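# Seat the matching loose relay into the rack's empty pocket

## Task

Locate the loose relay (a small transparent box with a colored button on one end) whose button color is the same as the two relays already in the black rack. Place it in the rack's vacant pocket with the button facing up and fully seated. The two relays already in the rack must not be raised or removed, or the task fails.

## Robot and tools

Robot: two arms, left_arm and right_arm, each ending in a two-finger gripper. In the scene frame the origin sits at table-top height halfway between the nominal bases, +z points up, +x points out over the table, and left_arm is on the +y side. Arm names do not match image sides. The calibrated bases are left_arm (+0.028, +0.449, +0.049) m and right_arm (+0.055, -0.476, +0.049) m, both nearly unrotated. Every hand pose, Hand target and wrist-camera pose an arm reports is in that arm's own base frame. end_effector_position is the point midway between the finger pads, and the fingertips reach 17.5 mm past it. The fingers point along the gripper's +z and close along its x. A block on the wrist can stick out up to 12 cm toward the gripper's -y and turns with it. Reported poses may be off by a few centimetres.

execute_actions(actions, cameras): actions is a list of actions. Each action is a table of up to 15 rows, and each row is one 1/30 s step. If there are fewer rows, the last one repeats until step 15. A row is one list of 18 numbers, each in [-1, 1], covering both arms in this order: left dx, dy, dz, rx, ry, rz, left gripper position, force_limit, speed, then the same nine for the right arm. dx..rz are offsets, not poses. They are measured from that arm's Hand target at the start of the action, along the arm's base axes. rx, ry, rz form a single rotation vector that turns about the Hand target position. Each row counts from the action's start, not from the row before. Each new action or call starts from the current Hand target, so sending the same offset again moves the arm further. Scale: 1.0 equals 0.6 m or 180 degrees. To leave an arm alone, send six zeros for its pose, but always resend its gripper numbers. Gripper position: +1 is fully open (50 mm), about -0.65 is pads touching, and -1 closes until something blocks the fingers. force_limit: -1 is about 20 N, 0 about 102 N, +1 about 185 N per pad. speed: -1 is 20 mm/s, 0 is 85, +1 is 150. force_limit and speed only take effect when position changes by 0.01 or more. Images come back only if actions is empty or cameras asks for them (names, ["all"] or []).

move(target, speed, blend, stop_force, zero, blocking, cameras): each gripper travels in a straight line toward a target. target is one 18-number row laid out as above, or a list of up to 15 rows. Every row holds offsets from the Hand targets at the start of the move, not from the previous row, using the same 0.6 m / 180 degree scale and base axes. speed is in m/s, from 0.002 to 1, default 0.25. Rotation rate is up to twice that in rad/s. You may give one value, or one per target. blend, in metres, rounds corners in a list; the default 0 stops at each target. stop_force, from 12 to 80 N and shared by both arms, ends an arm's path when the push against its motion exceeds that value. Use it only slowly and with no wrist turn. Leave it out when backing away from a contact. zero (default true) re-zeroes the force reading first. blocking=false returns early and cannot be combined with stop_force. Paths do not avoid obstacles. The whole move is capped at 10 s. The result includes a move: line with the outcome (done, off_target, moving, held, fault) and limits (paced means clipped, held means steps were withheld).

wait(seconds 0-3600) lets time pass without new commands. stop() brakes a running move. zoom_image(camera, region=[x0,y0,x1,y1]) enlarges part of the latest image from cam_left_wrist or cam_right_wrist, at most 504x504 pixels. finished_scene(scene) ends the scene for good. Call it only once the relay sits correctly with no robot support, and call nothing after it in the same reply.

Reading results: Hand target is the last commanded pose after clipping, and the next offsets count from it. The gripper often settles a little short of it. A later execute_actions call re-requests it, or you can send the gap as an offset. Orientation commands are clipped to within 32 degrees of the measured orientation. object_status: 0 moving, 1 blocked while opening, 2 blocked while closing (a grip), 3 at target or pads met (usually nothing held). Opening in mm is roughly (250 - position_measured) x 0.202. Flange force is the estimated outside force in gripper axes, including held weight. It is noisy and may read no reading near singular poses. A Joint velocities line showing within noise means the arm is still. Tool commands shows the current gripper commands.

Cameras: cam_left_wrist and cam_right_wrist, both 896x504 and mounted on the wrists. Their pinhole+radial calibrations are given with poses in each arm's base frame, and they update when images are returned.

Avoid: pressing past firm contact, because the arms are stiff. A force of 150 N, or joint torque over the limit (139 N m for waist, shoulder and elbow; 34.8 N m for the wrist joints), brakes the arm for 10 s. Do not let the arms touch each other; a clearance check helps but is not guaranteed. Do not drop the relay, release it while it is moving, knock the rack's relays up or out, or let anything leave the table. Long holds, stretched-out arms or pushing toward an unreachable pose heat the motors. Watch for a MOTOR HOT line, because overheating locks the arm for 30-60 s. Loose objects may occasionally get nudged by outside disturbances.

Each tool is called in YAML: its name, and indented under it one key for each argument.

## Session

execute_actions:
  actions: []

Scene clock: 0.00 s.
left_arm: end_effector_position=(+0.3372, +0.1997, +0.0890) position_measured=3 object_status=3 end_effector_quat_wxyz=(+0.018, +0.424, +0.899, +0.108) | right_arm: end_effector_position=(+0.4304, +0.4014, +0.2759) position_measured=3 object_status=3 end_effector_quat_wxyz=(-0.124, +0.566, +0.779, +0.239)
Joint positions: left_arm=[0.851 -0.198 -0.649 -0.033 -0.902 -0.144] | right_arm=[0.796 0.064 0.05 -0.343 -1.124 -0.402]
Joint velocities: within noise
Flange force (N): no reading
Hand target: left_arm +0.3372, +0.1997, +0.0890; +0.018, +0.424, +0.899, +0.108 | right_arm +0.4304, +0.4014, +0.2759; -0.124, +0.566, +0.779, +0.239
Tool commands: left_gripper/position=+1.0 left_gripper/force_limit=+1.0 left_gripper/speed=+1.0 right_gripper/position=+1.0 right_gripper/force_limit=+1.0 right_gripper/speed=+1.0
camera_calibration:
cam_left_wrist: T_world_to_cam=[[-0.6282, 0.77573, 0.0601, 0.05994], [0.66648, 0.49665, 0.55601, -0.36114], [0.40146, 0.38934, -0.829, -0.00683]] pos_world=[0.28109, 0.13552, 0.19153]
cam_right_wrist: T_world_to_cam=[[-0.33457, 0.8179, 0.46808, -0.30591], [0.86683, 0.07225, 0.49334, -0.5178], [0.36968, 0.5708, -0.73316, -0.05232]] pos_world=[0.36584, 0.31748, 0.36029]

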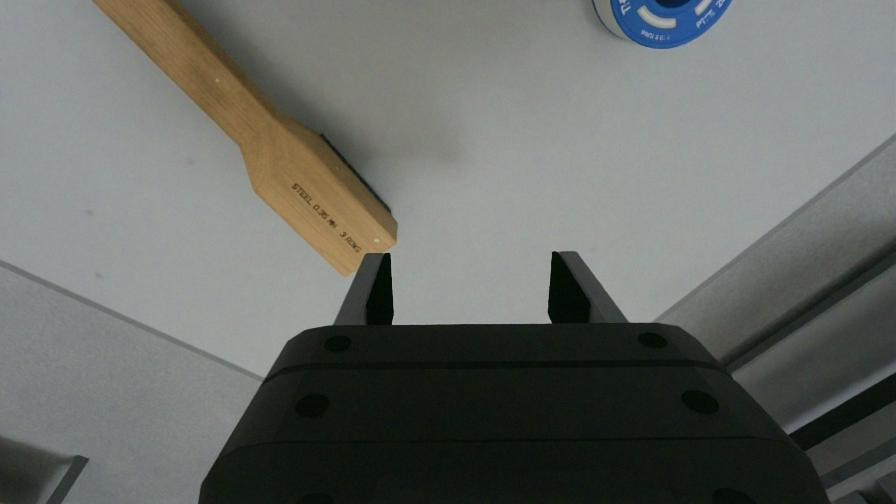

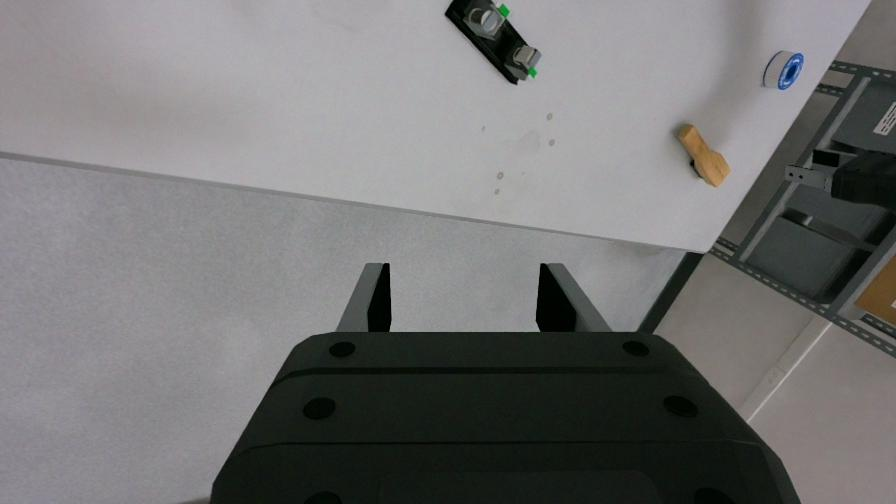

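move:
  target: [0,0,0,0,0,0,1,1,1,-0.167,-0.167,0.24,-0.165,-0.085,0.39,1,1,1]
  speed: 0.4
  cameras: ["cam_right_wrist"]

Scene clock: 3.07 s.
left_arm: end_effector_position=(+0.3372, +0.1997, +0.0890) position_measured=3 object_status=3 end_effector_quat_wxyz=(+0.018, +0.424, +0.899, +0.108) | right_arm: end_effector_position=(+0.3302, +0.3012, +0.4199) position_measured=3 object_status=3 end_effector_quat_wxyz=(+0.000, +0.000, +1.000, -0.001)
Joint positions: left_arm=[0.851 -0.198 -0.649 -0.033 -0.902 -0.144] | right_arm=[1.035 0.053 0.384 0 -1.904 0.536]
Flange force (N): left_arm=[-8.6 3.2 3.1] | right_arm=[3.8 -2.7 0.9]
Hand target: left_arm +0.3372, +0.1997, +0.0890; +0.018, +0.424, +0.899, +0.108 | right_arm +0.3302, +0.3012, +0.4199; +0.000, +0.000, +1.000, -0.001
Off the commanded pose: left_arm 0.000 m, 0 deg | right_arm 0.000 m, 0 deg.
move: done
cam_right_wrist: T_world_to_cam=[[-0.99995, -0.00721, 0.00668, 0.33718], [-0.00473, 0.94886, 0.31567, -0.39642], [-0.00861, 0.31562, -0.94885, 0.43983]] pos_world=[0.33907, 0.23976, 0.54022]

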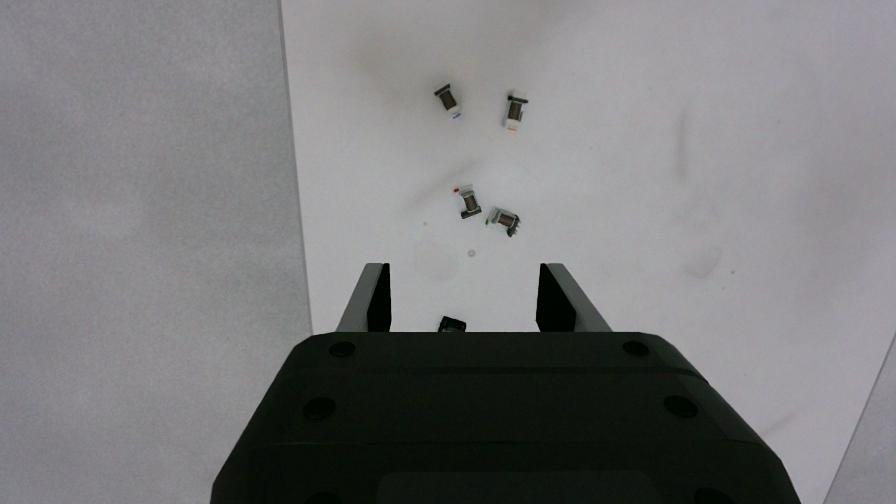

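zoom_image:
  camera: "cam_right_wrist"
  region: [440, 170, 540, 250]

Scaled by 5.040 from the camera's image (finer frame: 1280x720).

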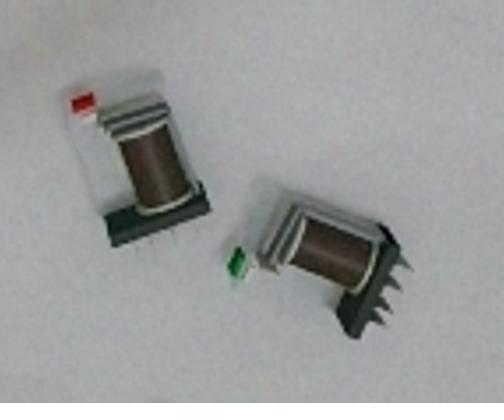

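move:
  target: [0,0,0,0,0,0,1,1,1,-0.11,0.15,-0.533,0,0,-0.606,1,1,1]
  speed: 0.5
  cameras: ["cam_right_wrist"]

zoom_image:
  camera: "cam_right_wrist"
  region: [350, 160, 550, 330]

Scene clock: 16.63 s.
left_arm: end_effector_position=(+0.3372, +0.1997, +0.0890) position_measured=3 object_status=3 end_effector_quat_wxyz=(+0.018, +0.424, +0.899, +0.108) | right_arm: end_effector_position=(+0.2642, +0.3912, +0.1001) position_measured=3 object_status=3 end_effector_quat_wxyz=(-0.001, +0.814, +0.580, +0.000)
Joint positions: left_arm=[0.851 -0.198 -0.649 -0.033 -0.902 -0.144] | right_arm=[1.255 0.15 -0.27 -0.002 -1.15 -1.586]
Flange force (N): left_arm=[-8.9 3.3 3.4] | right_arm=[-4.8 -1.9 -2.4]
Hand target: left_arm +0.3372, +0.1997, +0.0890; +0.018, +0.424, +0.899, +0.108 | right_arm +0.2642, +0.3912, +0.1001; -0.001, +0.814, +0.580, +0.000
Off the commanded pose: left_arm 0.000 m, 0 deg | right_arm 0.000 m, 0 deg.
move: done
cam_right_wrist: T_world_to_cam=[[0.32005, 0.94738, 0.00673, -0.44829], [0.89831, -0.30572, 0.31557, -0.12884], [0.30102, -0.09495, -0.94888, 0.18626]] pos_world=[0.20314, 0.40299, 0.22042]

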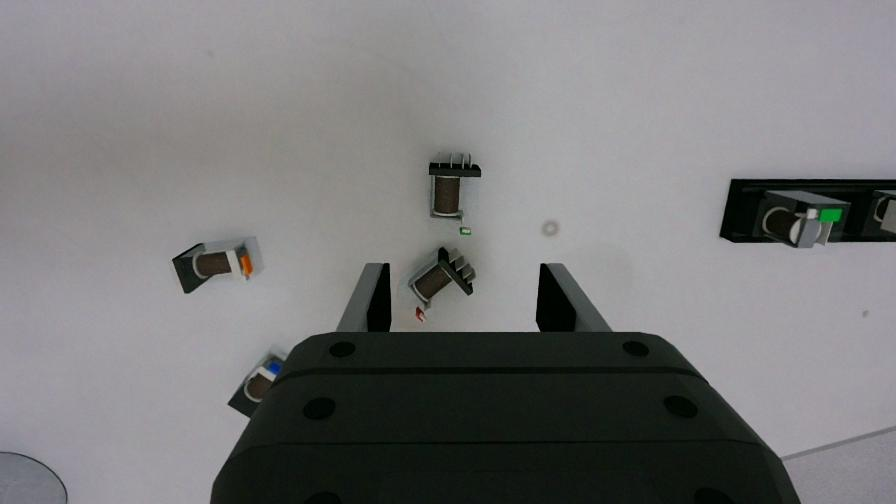

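Scaled by 2.520 from the camera's image (finer frame: 1280x720).

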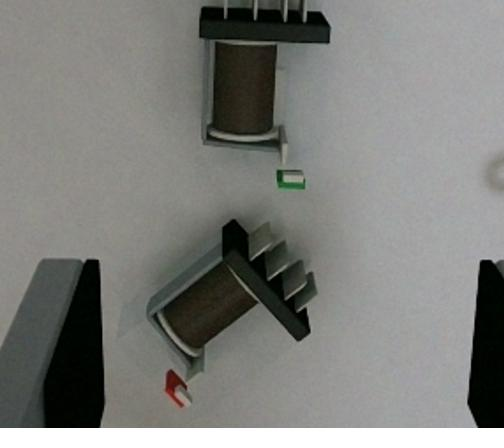

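move:
  target:
    - [0,0,0,0,0,0,1,1,1,-0.0147,0.0033,-0.05,0.08,0.237,0,1,1,1]
    - [0,0,0,0,0,0,1,1,1,-0.0147,0.0033,-0.12,0.08,0.237,0,1,1,1]
  speed: [0.35,0.15]
  cameras: ["cam_right_wrist"]

Scene clock: 22.50 s.
left_arm: end_effector_position=(+0.3372, +0.1997, +0.0890) position_measured=3 object_status=3 end_effector_quat_wxyz=(+0.018, +0.424, +0.899, +0.108) | right_arm: end_effector_position=(+0.2553, +0.3932, +0.0281) position_measured=3 object_status=3 end_effector_quat_wxyz=(-0.311, +0.752, +0.536, -0.225)
Joint positions: left_arm=[0.851 -0.198 -0.649 -0.033 -0.902 -0.144] | right_arm=[0.782 0.57 0.065 -0.689 -1.506 -0.909]
Flange force (N): left_arm=[-8.5 3.0 2.3] | right_arm=[-0.6 -1.8 -0.2]
Hand target: left_arm +0.3372, +0.1997, +0.0890; +0.018, +0.424, +0.899, +0.108 | right_arm +0.2554, +0.3932, +0.0281; -0.311, +0.752, +0.536, -0.225
Off the commanded pose: left_arm 0.000 m, 0 deg | right_arm 0.000 m, 0 deg.
move: done
cam_right_wrist: T_world_to_cam=[[0.32442, 0.9459, 0.00449, -0.44728], [0.84623, -0.28811, -0.44821, -0.06978], [-0.42267, 0.14921, -0.89392, 0.208]] pos_world=[0.29207, 0.37194, 0.15666]

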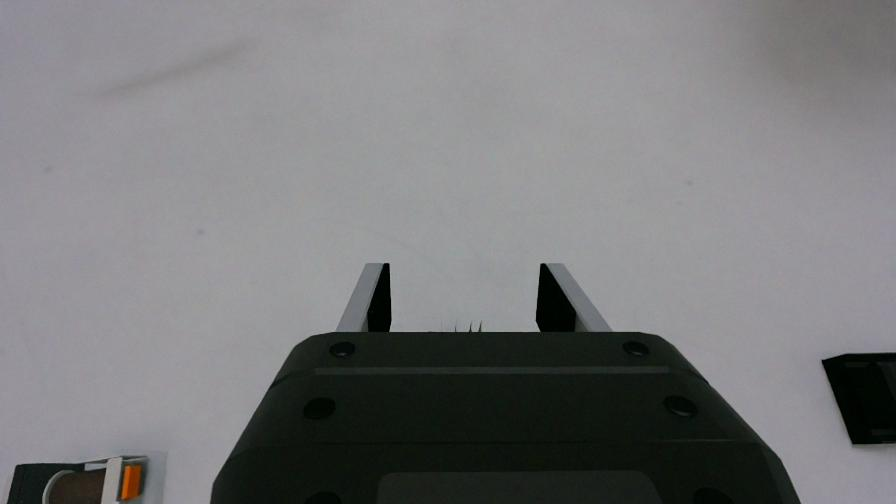

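zoom_image:
  camera: "cam_right_wrist"
  region: [380, 260, 550, 340]

Scaled by 2.965 from the camera's image (finer frame: 1280x720).

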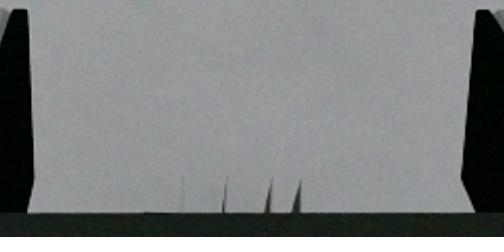

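move:
  target: [0,0,0,0,0,0,1,1,1,0.0147,-0.0033,0.12,-0.08,-0.237,0,1,1,1]
  speed: 0.4
  cameras: ["cam_right_wrist"]

zoom_image:
  camera: "cam_right_wrist"
  region: [350, 160, 550, 330]

Scene clock: 28.40 s.
left_arm: end_effector_position=(+0.3372, +0.1997, +0.0890) position_measured=3 object_status=3 end_effector_quat_wxyz=(+0.018, +0.424, +0.899, +0.108) | right_arm: end_effector_position=(+0.2642, +0.3912, +0.1001) position_measured=3 object_status=3 end_effector_quat_wxyz=(-0.001, +0.814, +0.580, +0.000)
Joint positions: left_arm=[0.851 -0.198 -0.649 -0.033 -0.902 -0.144] | right_arm=[1.255 0.15 -0.27 -0.002 -1.15 -1.586]
Flange force (N): left_arm=[-8.4 2.8 3.3] | right_arm=[-4.1 -2.1 -1.7]
Hand target: left_arm +0.3372, +0.1997, +0.0890; +0.018, +0.424, +0.899, +0.108 | right_arm +0.2642, +0.3912, +0.1001; -0.001, +0.814, +0.580, +0.000
Off the commanded pose: left_arm 0.000 m, 0 deg | right_arm 0.000 m, 0 deg.
move: done
cam_right_wrist: T_world_to_cam=[[0.32005, 0.94738, 0.00673, -0.44829], [0.89831, -0.30572, 0.31557, -0.12884], [0.30102, -0.09495, -0.94888, 0.18626]] pos_world=[0.20314, 0.40299, 0.22042]

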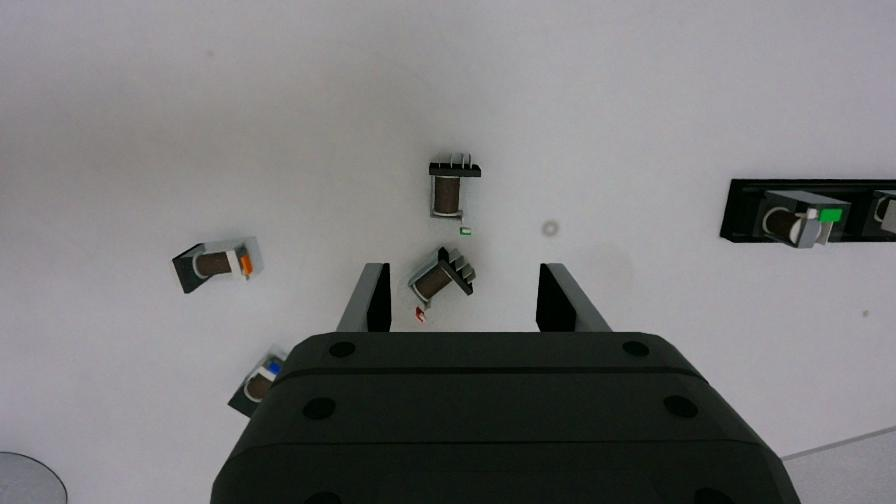

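Scaled by 2.520 from the camera's image (finer frame: 1280x720).

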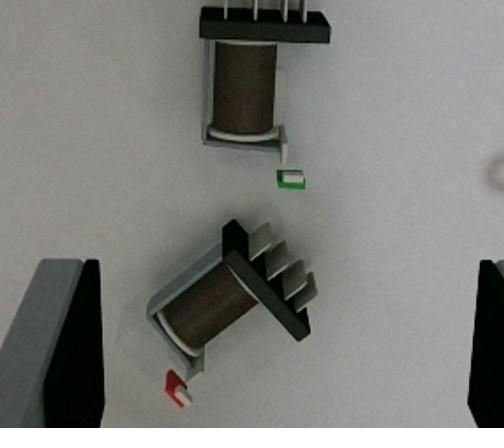

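move:
  target: [0,0,0,0,0,0,1,1,1,0.0405,-0.0156,-0.11,0.08,0.237,0,1,1,1]
  speed: 0.4
  cameras: ["cam_right_wrist"]

zoom_image:
  camera: "cam_right_wrist"
  region: [380, 200, 550, 340]

Scene clock: 33.37 s.
left_arm: end_effector_position=(+0.3372, +0.1997, +0.0890) position_measured=3 object_status=3 end_effector_quat_wxyz=(+0.018, +0.424, +0.899, +0.108) | right_arm: end_effector_position=(+0.2885, +0.3819, +0.0342) position_measured=3 object_status=3 end_effector_quat_wxyz=(-0.311, +0.752, +0.536, -0.225)
Joint positions: left_arm=[0.851 -0.198 -0.649 -0.033 -0.902 -0.144] | right_arm=[0.731 0.603 0.132 -0.665 -1.561 -0.895]
Flange force (N): left_arm=[-8.9 3.7 3.4] | right_arm=[-1.3 -3.4 -1.6]
Hand target: left_arm +0.3372, +0.1997, +0.0890; +0.018, +0.424, +0.899, +0.108 | right_arm +0.2885, +0.3819, +0.0341; -0.311, +0.752, +0.536, -0.225
Off the commanded pose: left_arm 0.000 m, 0 deg | right_arm 0.000 m, 0 deg.
move: done
cam_right_wrist: T_world_to_cam=[[0.32447, 0.94588, 0.00461, -0.44739], [0.84625, -0.28811, -0.44816, -0.09833], [-0.42258, 0.14931, -0.89394, 0.22906]] pos_world=[0.32517, 0.36064, 0.16276]

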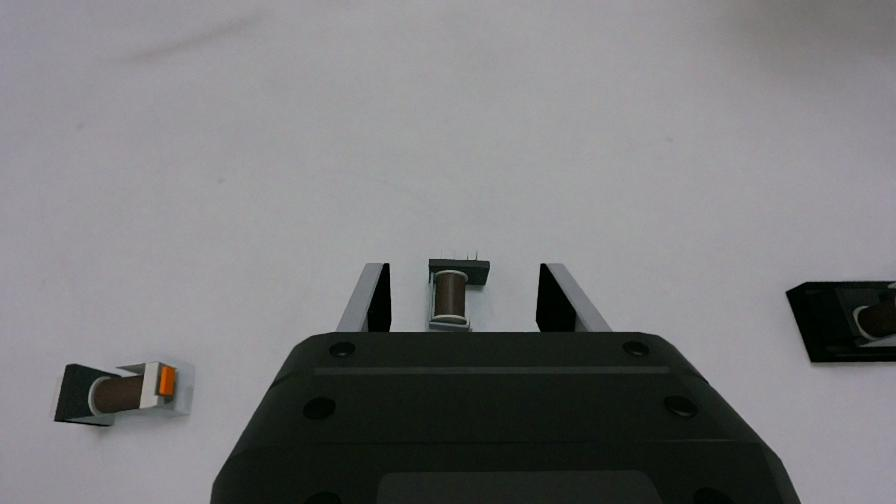

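Scaled by 2.965 from the camera's image (finer frame: 1280x720).

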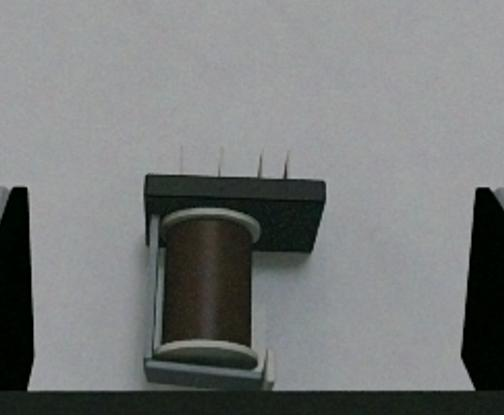

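move:
  target: [0,0,0,0,0,0,1,1,1,-0.0394,0.0135,-0.033,0,0,0,1,1,1]
  speed: 0.2

move:
  target: [0,0,0,0,0,0,1,1,1,0,0,-0.09,0,0,0,1,1,1]
  speed: 0.02
  stop_force: 12
  cameras: ["cam_right_wrist"]

zoom_image:
  camera: "cam_right_wrist"
  region: [380, 200, 550, 340]

Scene clock: 37.47 s.
left_arm: end_effector_position=(+0.3372, +0.1997, +0.0890) position_measured=3 object_status=3 end_effector_quat_wxyz=(+0.018, +0.424, +0.899, +0.108) | right_arm: end_effector_position=(+0.2649, +0.3900, +0.0144) position_measured=3 object_status=3 end_effector_quat_wxyz=(-0.311, +0.752, +0.536, -0.225)
Joint positions: left_arm=[0.851 -0.198 -0.649 -0.033 -0.902 -0.144] | right_arm=[0.767 0.603 0.079 -0.683 -1.499 -0.886]
Flange force (N): left_arm=[-8.6 3.1 2.7] | right_arm=[-2.1 -4.9 -0.4]
Hand target: left_arm +0.3372, +0.1997, +0.0890; +0.018, +0.424, +0.899, +0.108 | right_arm +0.2648, +0.3900, +0.0143; -0.311, +0.752, +0.536, -0.225
Off the commanded pose: left_arm 0.000 m, 0 deg | right_arm 0.000 m, 0 deg.
move: done

Scene clock: 39.67 s.
left_arm: end_effector_position=(+0.3372, +0.1997, +0.0890) position_measured=3 object_status=3 end_effector_quat_wxyz=(+0.018, +0.424, +0.899, +0.108) | right_arm: end_effector_position=(+0.2648, +0.3900, -0.0176) position_measured=3 object_status=3 end_effector_quat_wxyz=(-0.311, +0.752, +0.536, -0.225)
Joint positions: left_arm=[0.851 -0.198 -0.649 -0.033 -0.902 -0.144] | right_arm=[0.766 0.656 0.073 -0.686 -1.454 -0.848]
Flange force (N): left_arm=[-8.9 2.9 2.5] | right_arm=[-4.2 -31.9 -42.3]
Hand target: left_arm +0.3372, +0.1997, +0.0890; +0.018, +0.424, +0.899, +0.108 | right_arm +0.2648, +0.3900, -0.0176; -0.311, +0.752, +0.536, -0.225 (not the last commanded pose)
Off the commanded pose: left_arm 0.000 m, 0 deg | right_arm 0.022 m, 0 deg.
move: contact (right_arm)
cam_right_wrist: T_world_to_cam=[[0.32446, 0.94589, 0.00472, -0.44707], [0.8461, -0.288, -0.44852, -0.09923], [-0.42289, 0.14952, -0.89376, 0.17159]] pos_world=[0.30158, 0.36864, 0.11096]

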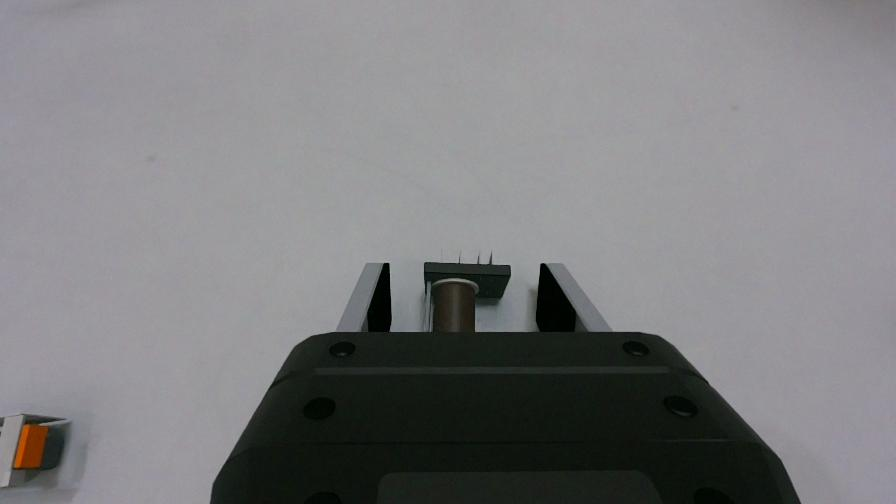

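Scaled by 2.965 from the camera's image (finer frame: 1280x720).

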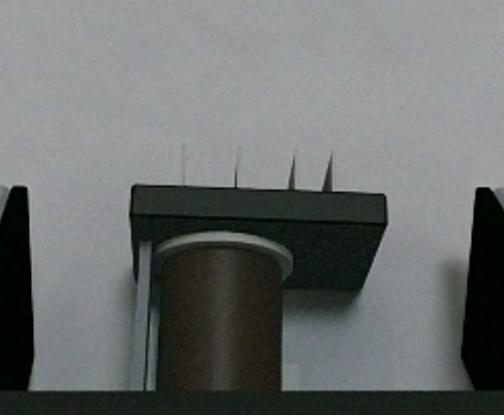

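move:
  target:
    - [0,0,0,0,0,0,1,1,1,0,0,0.0067,0,0,0,1,1,1]
    - [0,0,0,0,0,0,1,1,1,0,0,0.0067,0,0,0,-1,-0.9,-0.7]
    - [0,0,0,0,0,0,1,1,1,0,0,0.15,0,0,0,-1,-0.9,-0.7]
  speed: 0.15

move:
  target: [0,0,0,0,0,0,1,1,1,0.032,0.095,0,-0.162,-0.473,0,-1,-0.9,-0.7]
  speed: 0.3
  cameras: ["all"]

zoom_image:
  camera: "cam_right_wrist"
  region: [380, 200, 550, 340]

Scene clock: 43.90 s.
left_arm: end_effector_position=(+0.3372, +0.1997, +0.0890) position_measured=3 object_status=3 end_effector_quat_wxyz=(+0.018, +0.424, +0.899, +0.108) | right_arm: end_effector_position=(+0.2648, +0.3899, +0.0723) position_measured=116 object_status=2 end_effector_quat_wxyz=(-0.311, +0.752, +0.536, -0.225)
Joint positions: left_arm=[0.851 -0.198 -0.649 -0.033 -0.902 -0.144] | right_arm=[0.767 0.517 0.104 -0.681 -1.587 -0.957]
Flange force (N): left_arm=[-8.6 3.7 3.1] | right_arm=[-2.7 -3.6 0.6]
Hand target: left_arm +0.3372, +0.1997, +0.0890; +0.018, +0.424, +0.899, +0.108 | right_arm +0.2648, +0.3900, +0.0724; -0.311, +0.752, +0.536, -0.225
Off the commanded pose: left_arm 0.000 m, 0 deg | right_arm 0.000 m, 0 deg.
move: done

Scene clock: 47.00 s.
left_arm: end_effector_position=(+0.3372, +0.1997, +0.0890) position_measured=3 object_status=3 end_effector_quat_wxyz=(+0.018, +0.424, +0.899, +0.108) | right_arm: end_effector_position=(+0.2840, +0.4470, +0.0724) position_measured=116 object_status=2 end_effector_quat_wxyz=(+0.311, +0.753, +0.536, +0.221)
Joint positions: left_arm=[0.851 -0.198 -0.649 -0.033 -0.902 -0.144] | right_arm=[1.604 0.416 -0.441 0.788 -1.191 -2.425]
Flange force (N): left_arm=[-8.3 3.3 3.3] | right_arm=[-5.2 2.6 -2.1]
Hand target: left_arm +0.3372, +0.1997, +0.0890; +0.018, +0.424, +0.899, +0.108 | right_arm +0.2840, +0.4470, +0.0724; +0.311, +0.753, +0.536, +0.221
Off the commanded pose: left_arm 0.000 m, 0 deg | right_arm 0.000 m, 0 deg.
move: done
cam_left_wrist: T_world_to_cam=[[-0.6282, 0.77573, 0.0601, 0.05994], [0.66648, 0.49665, 0.55601, -0.36114], [0.40146, 0.38934, -0.829, -0.00683]] pos_world=[0.28109, 0.13552, 0.19153]
cam_right_wrist: T_world_to_cam=[[0.31954, 0.94757, 0.00037, -0.50674], [0.42493, -0.14364, 0.89376, -0.10072], [0.84695, -0.28544, -0.44855, 0.05308]] pos_world=[0.15977, 0.48085, 0.11401]

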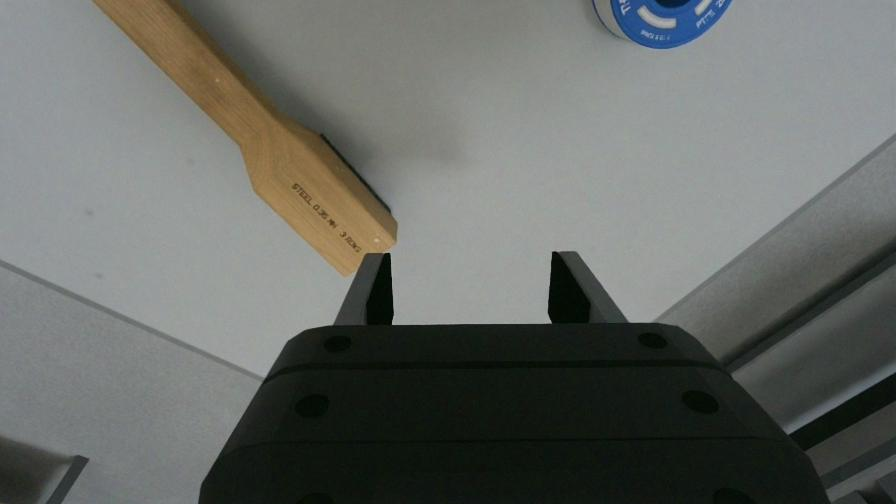

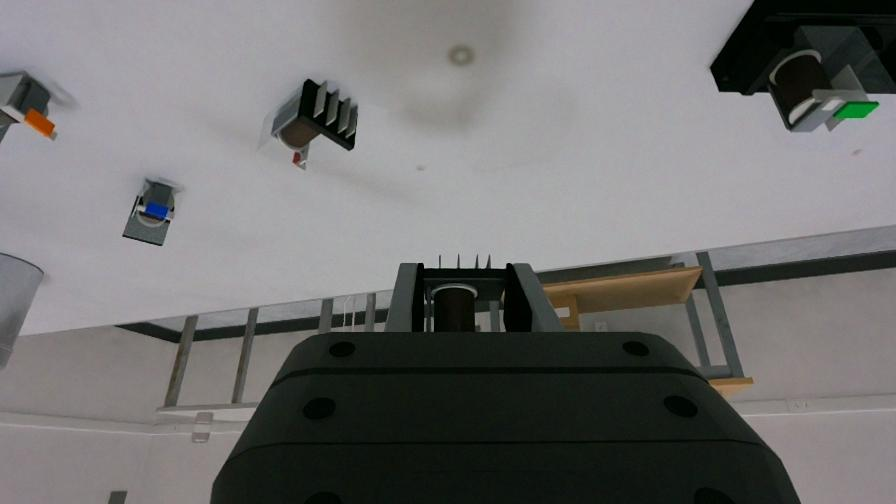

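Scaled by 2.965 from the camera's image (finer frame: 1280x720).

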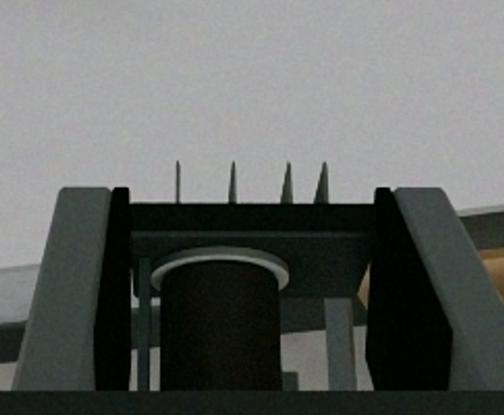

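move:
  target:
    - [0,0,0,0,0,0,1,1,1,0,0,-0.1,0,0,0,-1,-0.9,-0.7]
    - [0,0,0,0,0,0,1,1,1,0,0,-0.17,0,0,0,-1,-0.9,-0.7]
  speed: [0.12,0.012]
  stop_force: 12
  cameras: ["cam_right_wrist"]

zoom_image:
  camera: "cam_right_wrist"
  region: [380, 200, 550, 340]

Scene clock: 51.20 s.
left_arm: end_effector_position=(+0.3372, +0.1997, +0.0890) position_measured=3 object_status=3 end_effector_quat_wxyz=(+0.018, +0.424, +0.899, +0.108) | right_arm: end_effector_position=(+0.2841, +0.4470, -0.0130) position_measured=116 object_status=2 end_effector_quat_wxyz=(+0.311, +0.753, +0.536, +0.222)
Joint positions: left_arm=[0.851 -0.198 -0.649 -0.033 -0.902 -0.144] | right_arm=[1.59 0.559 -0.488 0.864 -1.057 -2.573]
Flange force (N): left_arm=[-8.6 3.7 3.3] | right_arm=[-9.5 15.1 -26.2]
Hand target: left_arm +0.3372, +0.1997, +0.0890; +0.018, +0.424, +0.899, +0.108 | right_arm +0.2840, +0.4470, -0.0131; +0.311, +0.753, +0.536, +0.222 (not the last commanded pose)
Off the commanded pose: left_arm 0.000 m, 0 deg | right_arm 0.017 m, 0 deg.
move: contact (right_arm); path passed 1 of 2 targets
cam_right_wrist: T_world_to_cam=[[0.31951, 0.94758, 0.00045, -0.50671], [0.42446, -0.14355, 0.894, -0.02437], [0.8472, -0.28545, -0.44807, 0.01472]] pos_world=[0.15977, 0.48085, 0.02861]

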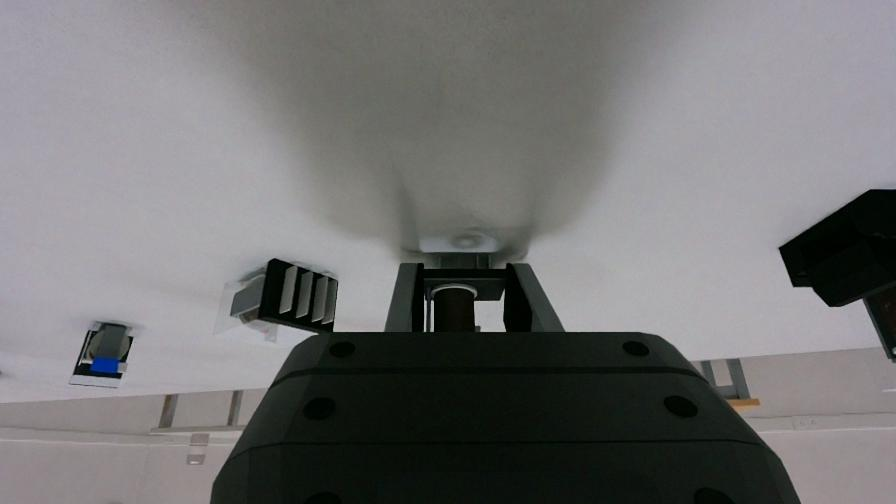

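Scaled by 2.965 from the camera's image (finer frame: 1280x720).

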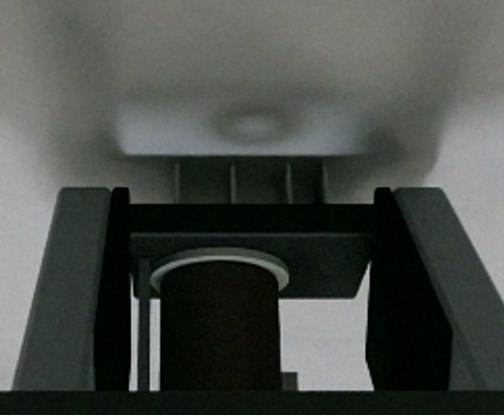

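move:
  target:
    - [0,0,0,0,0,0,1,1,1,0,0,0.001,0,0,0,-1,-0.9,-0.7]
    - [0,0,0,0,0,0,1,1,1,0,0,0.001,0,0,0,0.6,-0.9,-1]
    - [0,0,0,0,0,0,1,1,1,-0.112,0.0375,0.119,0,0,0,0.6,-0.9,-1]
    - [0,0,0,0,0,0,1,1,1,0.019,-0.0065,0.2,0.08,0.237,0,0.6,-0.9,-1]
  speed: [0.05,0.05,0.15,0.3]
  blend: [0,0,0.02,0]
  cameras: ["cam_right_wrist"]

zoom_image:
  camera: "cam_right_wrist"
  region: [350, 160, 570, 335]

Scene clock: 57.00 s.
left_arm: end_effector_position=(+0.3372, +0.1997, +0.0890) position_measured=3 object_status=3 end_effector_quat_wxyz=(+0.018, +0.424, +0.899, +0.108) | right_arm: end_effector_position=(+0.2954, +0.4431, +0.1069) position_measured=63 object_status=3 end_effector_quat_wxyz=(+0.001, +0.814, +0.580, -0.003)
Joint positions: left_arm=[0.851 -0.198 -0.649 -0.033 -0.902 -0.144] | right_arm=[1.228 0.291 -0.08 -0.003 -1.205 -1.559]
Flange force (N): left_arm=[-8.0 2.5 3.0] | right_arm=[-4.8 -2.9 -1.8]
Hand target: left_arm +0.3372, +0.1997, +0.0890; +0.018, +0.424, +0.899, +0.108 | right_arm +0.2954, +0.4431, +0.1069; +0.001, +0.814, +0.580, -0.003
Off the commanded pose: left_arm 0.000 m, 0 deg | right_arm 0.000 m, 0 deg.
move: done
cam_right_wrist: T_world_to_cam=[[0.31983, 0.94747, 0.00048, -0.50678], [0.89923, -0.3037, 0.31488, -0.14433], [0.29848, -0.10028, -0.94913, 0.19136]] pos_world=[0.23475, 0.45552, 0.22732]

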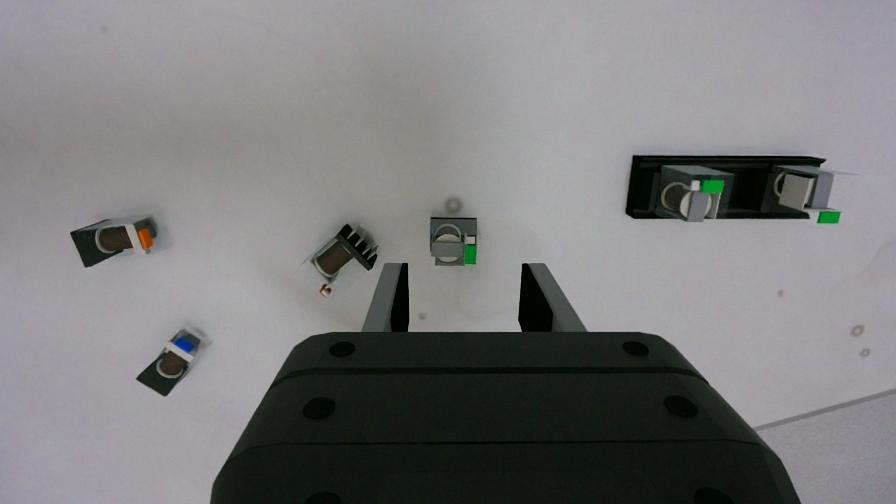

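Scaled by 2.291 from the camera's image (finer frame: 1280x720).

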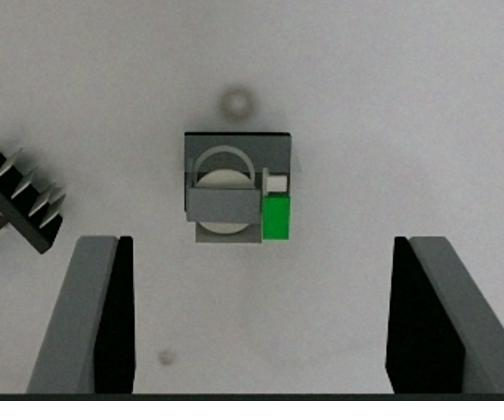

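move:
  target:
    - [0,0,0,0,0,0,1,1,1,0.0143,-0.0157,-0.1715,0,0,0,0.6,-0.9,-1]
    - [0,0,0,0,0,0,1,1,1,0.0143,-0.0157,-0.1715,0,0,0,-1,-0.9,-0.7]
    - [0,0,0,0,0,0,1,1,1,0.0143,-0.0157,-0.045,0,0,0,-1,-0.9,-0.7]
    - [0,0,0,0,0,0,1,1,1,0.079,0.338,-0.045,0,0,0.5,-1,-0.9,-0.7]
  speed: [0.2,0.2,0.2,0.4]
  blend: [0,0,0.02,0]
  cameras: ["cam_right_wrist"]

zoom_image:
  camera: "cam_right_wrist"
  region: [380, 10, 580, 340]

Scene clock: 68.13 s.
left_arm: end_effector_position=(+0.3372, +0.1997, +0.0890) position_measured=3 object_status=3 end_effector_quat_wxyz=(+0.018, +0.424, +0.899, +0.108) | right_arm: end_effector_position=(+0.3428, +0.6459, +0.0799) position_measured=115 object_status=2 end_effector_quat_wxyz=(+0.003, +0.165, +0.986, -0.002)
Joint positions: left_arm=[0.851 -0.198 -0.649 -0.033 -0.902 -0.144] | right_arm=[1.264 0.808 0.634 0.006 -1.399 -0.026]
Flange force (N): left_arm=[-8.6 3.5 3.1] | right_arm=[1.8 -8.7 0.0]
Hand target: left_arm +0.3372, +0.1997, +0.0890; +0.018, +0.424, +0.899, +0.108 | right_arm +0.3428, +0.6459, +0.0799; +0.003, +0.165, +0.986, -0.002
Off the commanded pose: left_arm 0.000 m, 0 deg | right_arm 0.000 m, 0 deg.
move: done
cam_right_wrist: T_world_to_cam=[[-0.94745, 0.31992, 0.00051, 0.12569], [0.30379, 0.8992, 0.31488, -0.68971], [0.10028, 0.29848, -0.94913, -0.01769]] pos_world=[0.33038, 0.58525, 0.20032]

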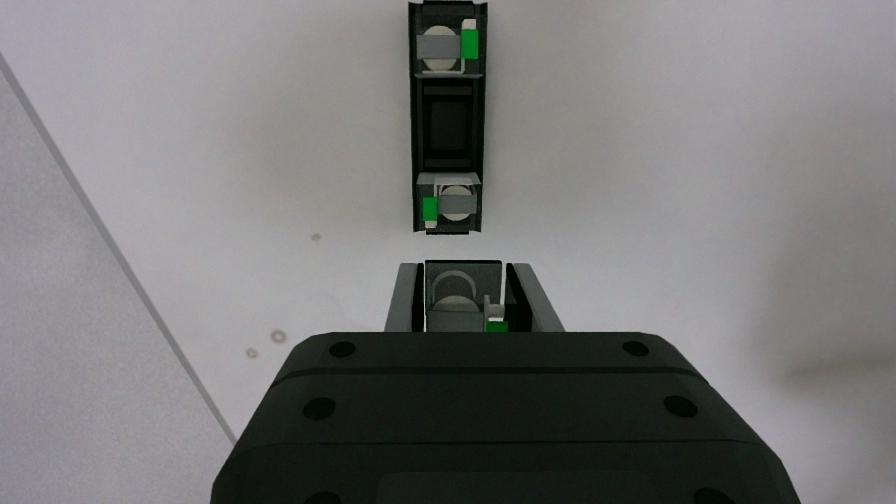

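Scaled by 1.527 from the camera's image (finer frame: 1280x720).

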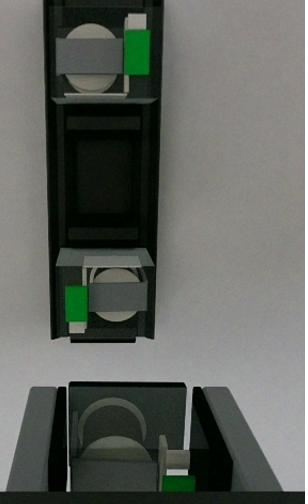

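move:
  target: [0,0,0,0,0,0,1,1,1,-0.0223,-0.0925,-0.04,0,0,0,-1,-0.9,-0.7]
  speed: 0.2
  cameras: ["cam_right_wrist"]

zoom_image:
  camera: "cam_right_wrist"
  region: [370, 120, 570, 335]

Scene clock: 71.90 s.
left_arm: end_effector_position=(+0.3372, +0.1997, +0.0890) position_measured=3 object_status=3 end_effector_quat_wxyz=(+0.018, +0.424, +0.899, +0.108) | right_arm: end_effector_position=(+0.3295, +0.5904, +0.0559) position_measured=115 object_status=2 end_effector_quat_wxyz=(+0.003, +0.165, +0.986, -0.002)
Joint positions: left_arm=[0.851 -0.198 -0.649 -0.033 -0.902 -0.144] | right_arm=[1.258 0.674 0.352 0.006 -1.252 -0.021]
Flange force (N): left_arm=[-8.9 3.3 2.8] | right_arm=[1.7 -7.4 -1.4]
Hand target: left_arm +0.3372, +0.1997, +0.0890; +0.018, +0.424, +0.899, +0.108 | right_arm +0.3295, +0.5904, +0.0559; +0.003, +0.165, +0.986, -0.002
Off the commanded pose: left_arm 0.000 m, 0 deg | right_arm 0.000 m, 0 deg.
move: done
cam_right_wrist: T_world_to_cam=[[-0.94744, 0.31993, 0.00048, 0.13085], [0.3038, 0.89923, 0.31479, -0.62821], [0.10028, 0.29839, -0.94916, -0.02252]] pos_world=[0.31709, 0.52975, 0.17632]

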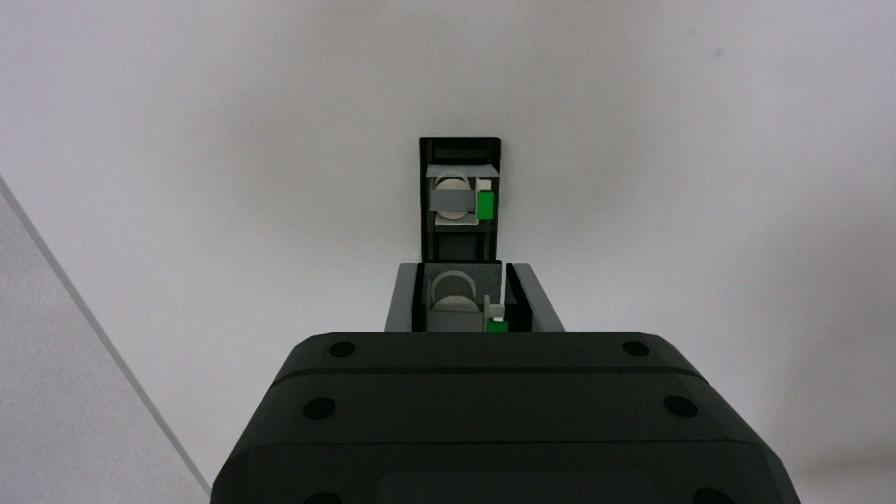

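Scaled by 2.344 from the camera's image (finer frame: 1280x720).

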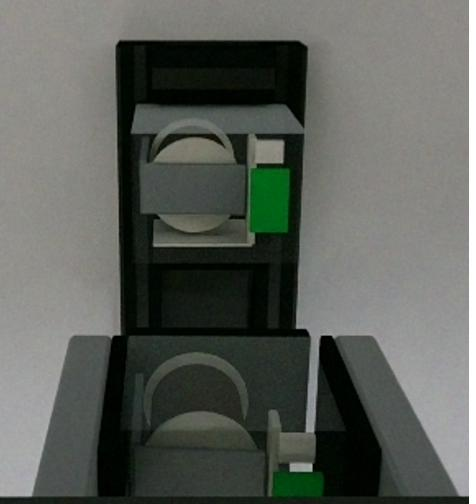

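move:
  target:
    - [0,0,0,0,0,0,1,1,1,0.0019,0.0003,-0.03,0,0,0,-1,-0.9,-0.7]
    - [0,0,0,0,0,0,1,1,1,0.0019,0.0003,-0.085,0,0,0,-1,-0.9,-0.7]
  speed: [0.05,0.02]
  stop_force: 25
  cameras: ["cam_right_wrist"]

zoom_image:
  camera: "cam_right_wrist"
  region: [370, 120, 570, 335]

Scene clock: 76.57 s.
left_arm: end_effector_position=(+0.3372, +0.1997, +0.0890) position_measured=3 object_status=3 end_effector_quat_wxyz=(+0.018, +0.424, +0.899, +0.108) | right_arm: end_effector_position=(+0.3307, +0.5907, +0.0078) position_measured=115 object_status=2 end_effector_quat_wxyz=(+0.003, +0.165, +0.986, -0.001)
Joint positions: left_arm=[0.851 -0.198 -0.649 -0.033 -0.902 -0.144] | right_arm=[1.256 0.72 0.308 0.006 -1.162 -0.02]
Flange force (N): left_arm=[-8.9 3.2 3.3] | right_arm=[8.4 -8.1 -38.1]
Hand target: left_arm +0.3372, +0.1997, +0.0890; +0.018, +0.424, +0.899, +0.108 | right_arm +0.3307, +0.5907, +0.0078; +0.003, +0.165, +0.986, -0.001 (not the last commanded pose)
Off the commanded pose: left_arm 0.000 m, 0 deg | right_arm 0.003 m, 0 deg.
move: contact (right_arm); path passed 1 of 2 targets
cam_right_wrist: T_world_to_cam=[[-0.94747, 0.31985, 0.00032, 0.13202], [0.30362, 0.89909, 0.31537, -0.61352], [0.10058, 0.2989, -0.94897, -0.06883]] pos_world=[0.31828, 0.52995, 0.12812]

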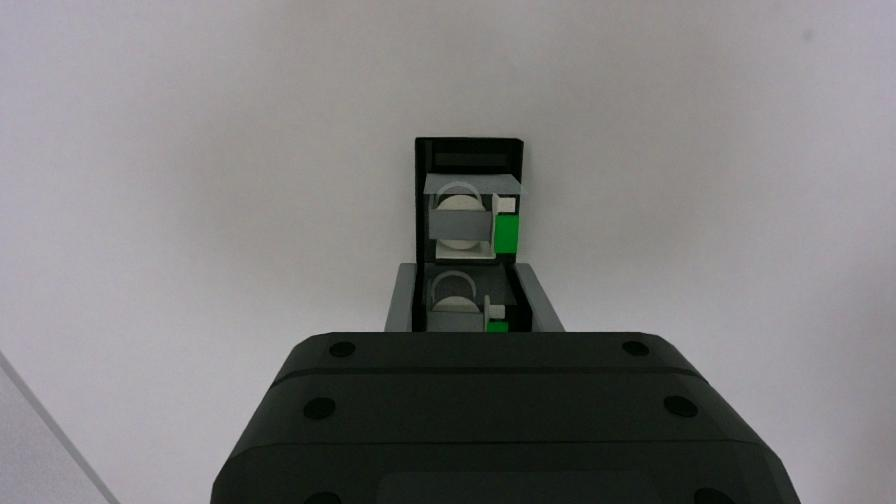

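Scaled by 2.344 from the camera's image (finer frame: 1280x720).

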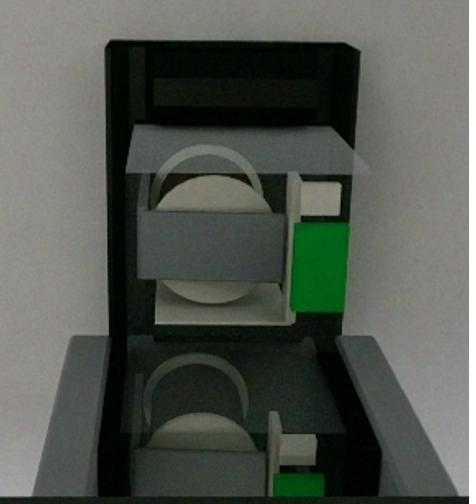

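move:
  target:
    - [0,0,0,0,0,0,1,1,1,0,0,0.001,0,0,0,-1,-0.9,-0.7]
    - [0,0,0,0,0,0,1,1,1,0,0,0.001,0,0,0,0.5,-0.9,-1]
    - [0,0,0,0,0,0,1,1,1,0.016,0.048,0.12,0,0,0,0.5,-0.9,-1]
  speed: [0.05,0.05,0.2]
  cameras: ["cam_right_wrist"]

zoom_image:
  camera: "cam_right_wrist"
  region: [370, 20, 570, 280]

Scene clock: 79.87 s.
left_arm: end_effector_position=(+0.3372, +0.1997, +0.0890) position_measured=3 object_status=3 end_effector_quat_wxyz=(+0.018, +0.424, +0.899, +0.108) | right_arm: end_effector_position=(+0.3403, +0.6195, +0.0798) position_measured=78 object_status=3 end_effector_quat_wxyz=(+0.003, +0.165, +0.986, -0.001)
Joint positions: left_arm=[0.851 -0.198 -0.649 -0.033 -0.902 -0.144] | right_arm=[1.256 0.737 0.514 0.006 -1.35 -0.019]
Flange force (N): left_arm=[-8.7 3.3 3.5] | right_arm=[1.5 -10.1 -1.0]
Hand target: left_arm +0.3372, +0.1997, +0.0890; +0.018, +0.424, +0.899, +0.108 | right_arm +0.3403, +0.6195, +0.0798; +0.003, +0.165, +0.986, -0.001
Off the commanded pose: left_arm 0.000 m, 0 deg | right_arm 0.000 m, 0 deg.
move: done
cam_right_wrist: T_world_to_cam=[[-0.94749, 0.31979, 0.0004, 0.1319], [0.3036, 0.89911, 0.31534, -0.66503], [0.10049, 0.2989, -0.94898, -0.01005]] pos_world=[0.32788, 0.55875, 0.20012]

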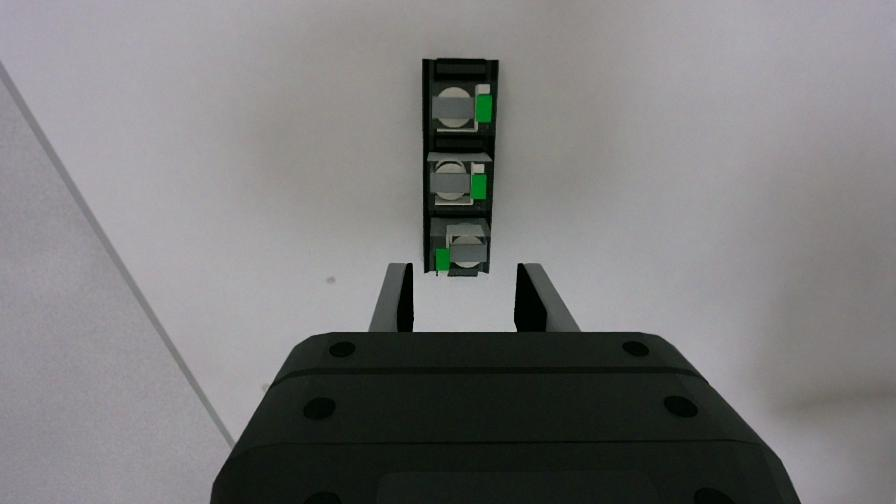

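Scaled by 1.938 from the camera's image (finer frame: 1280x720).

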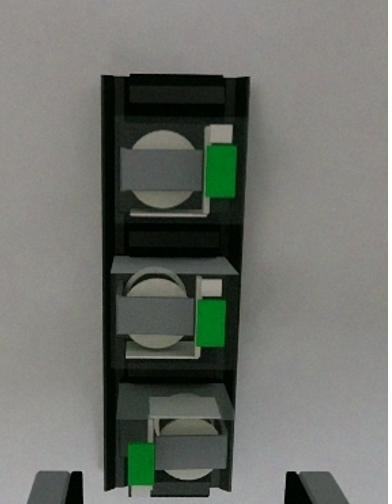

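finished_scene:
  scene: 3

The scene is finished: the task was done.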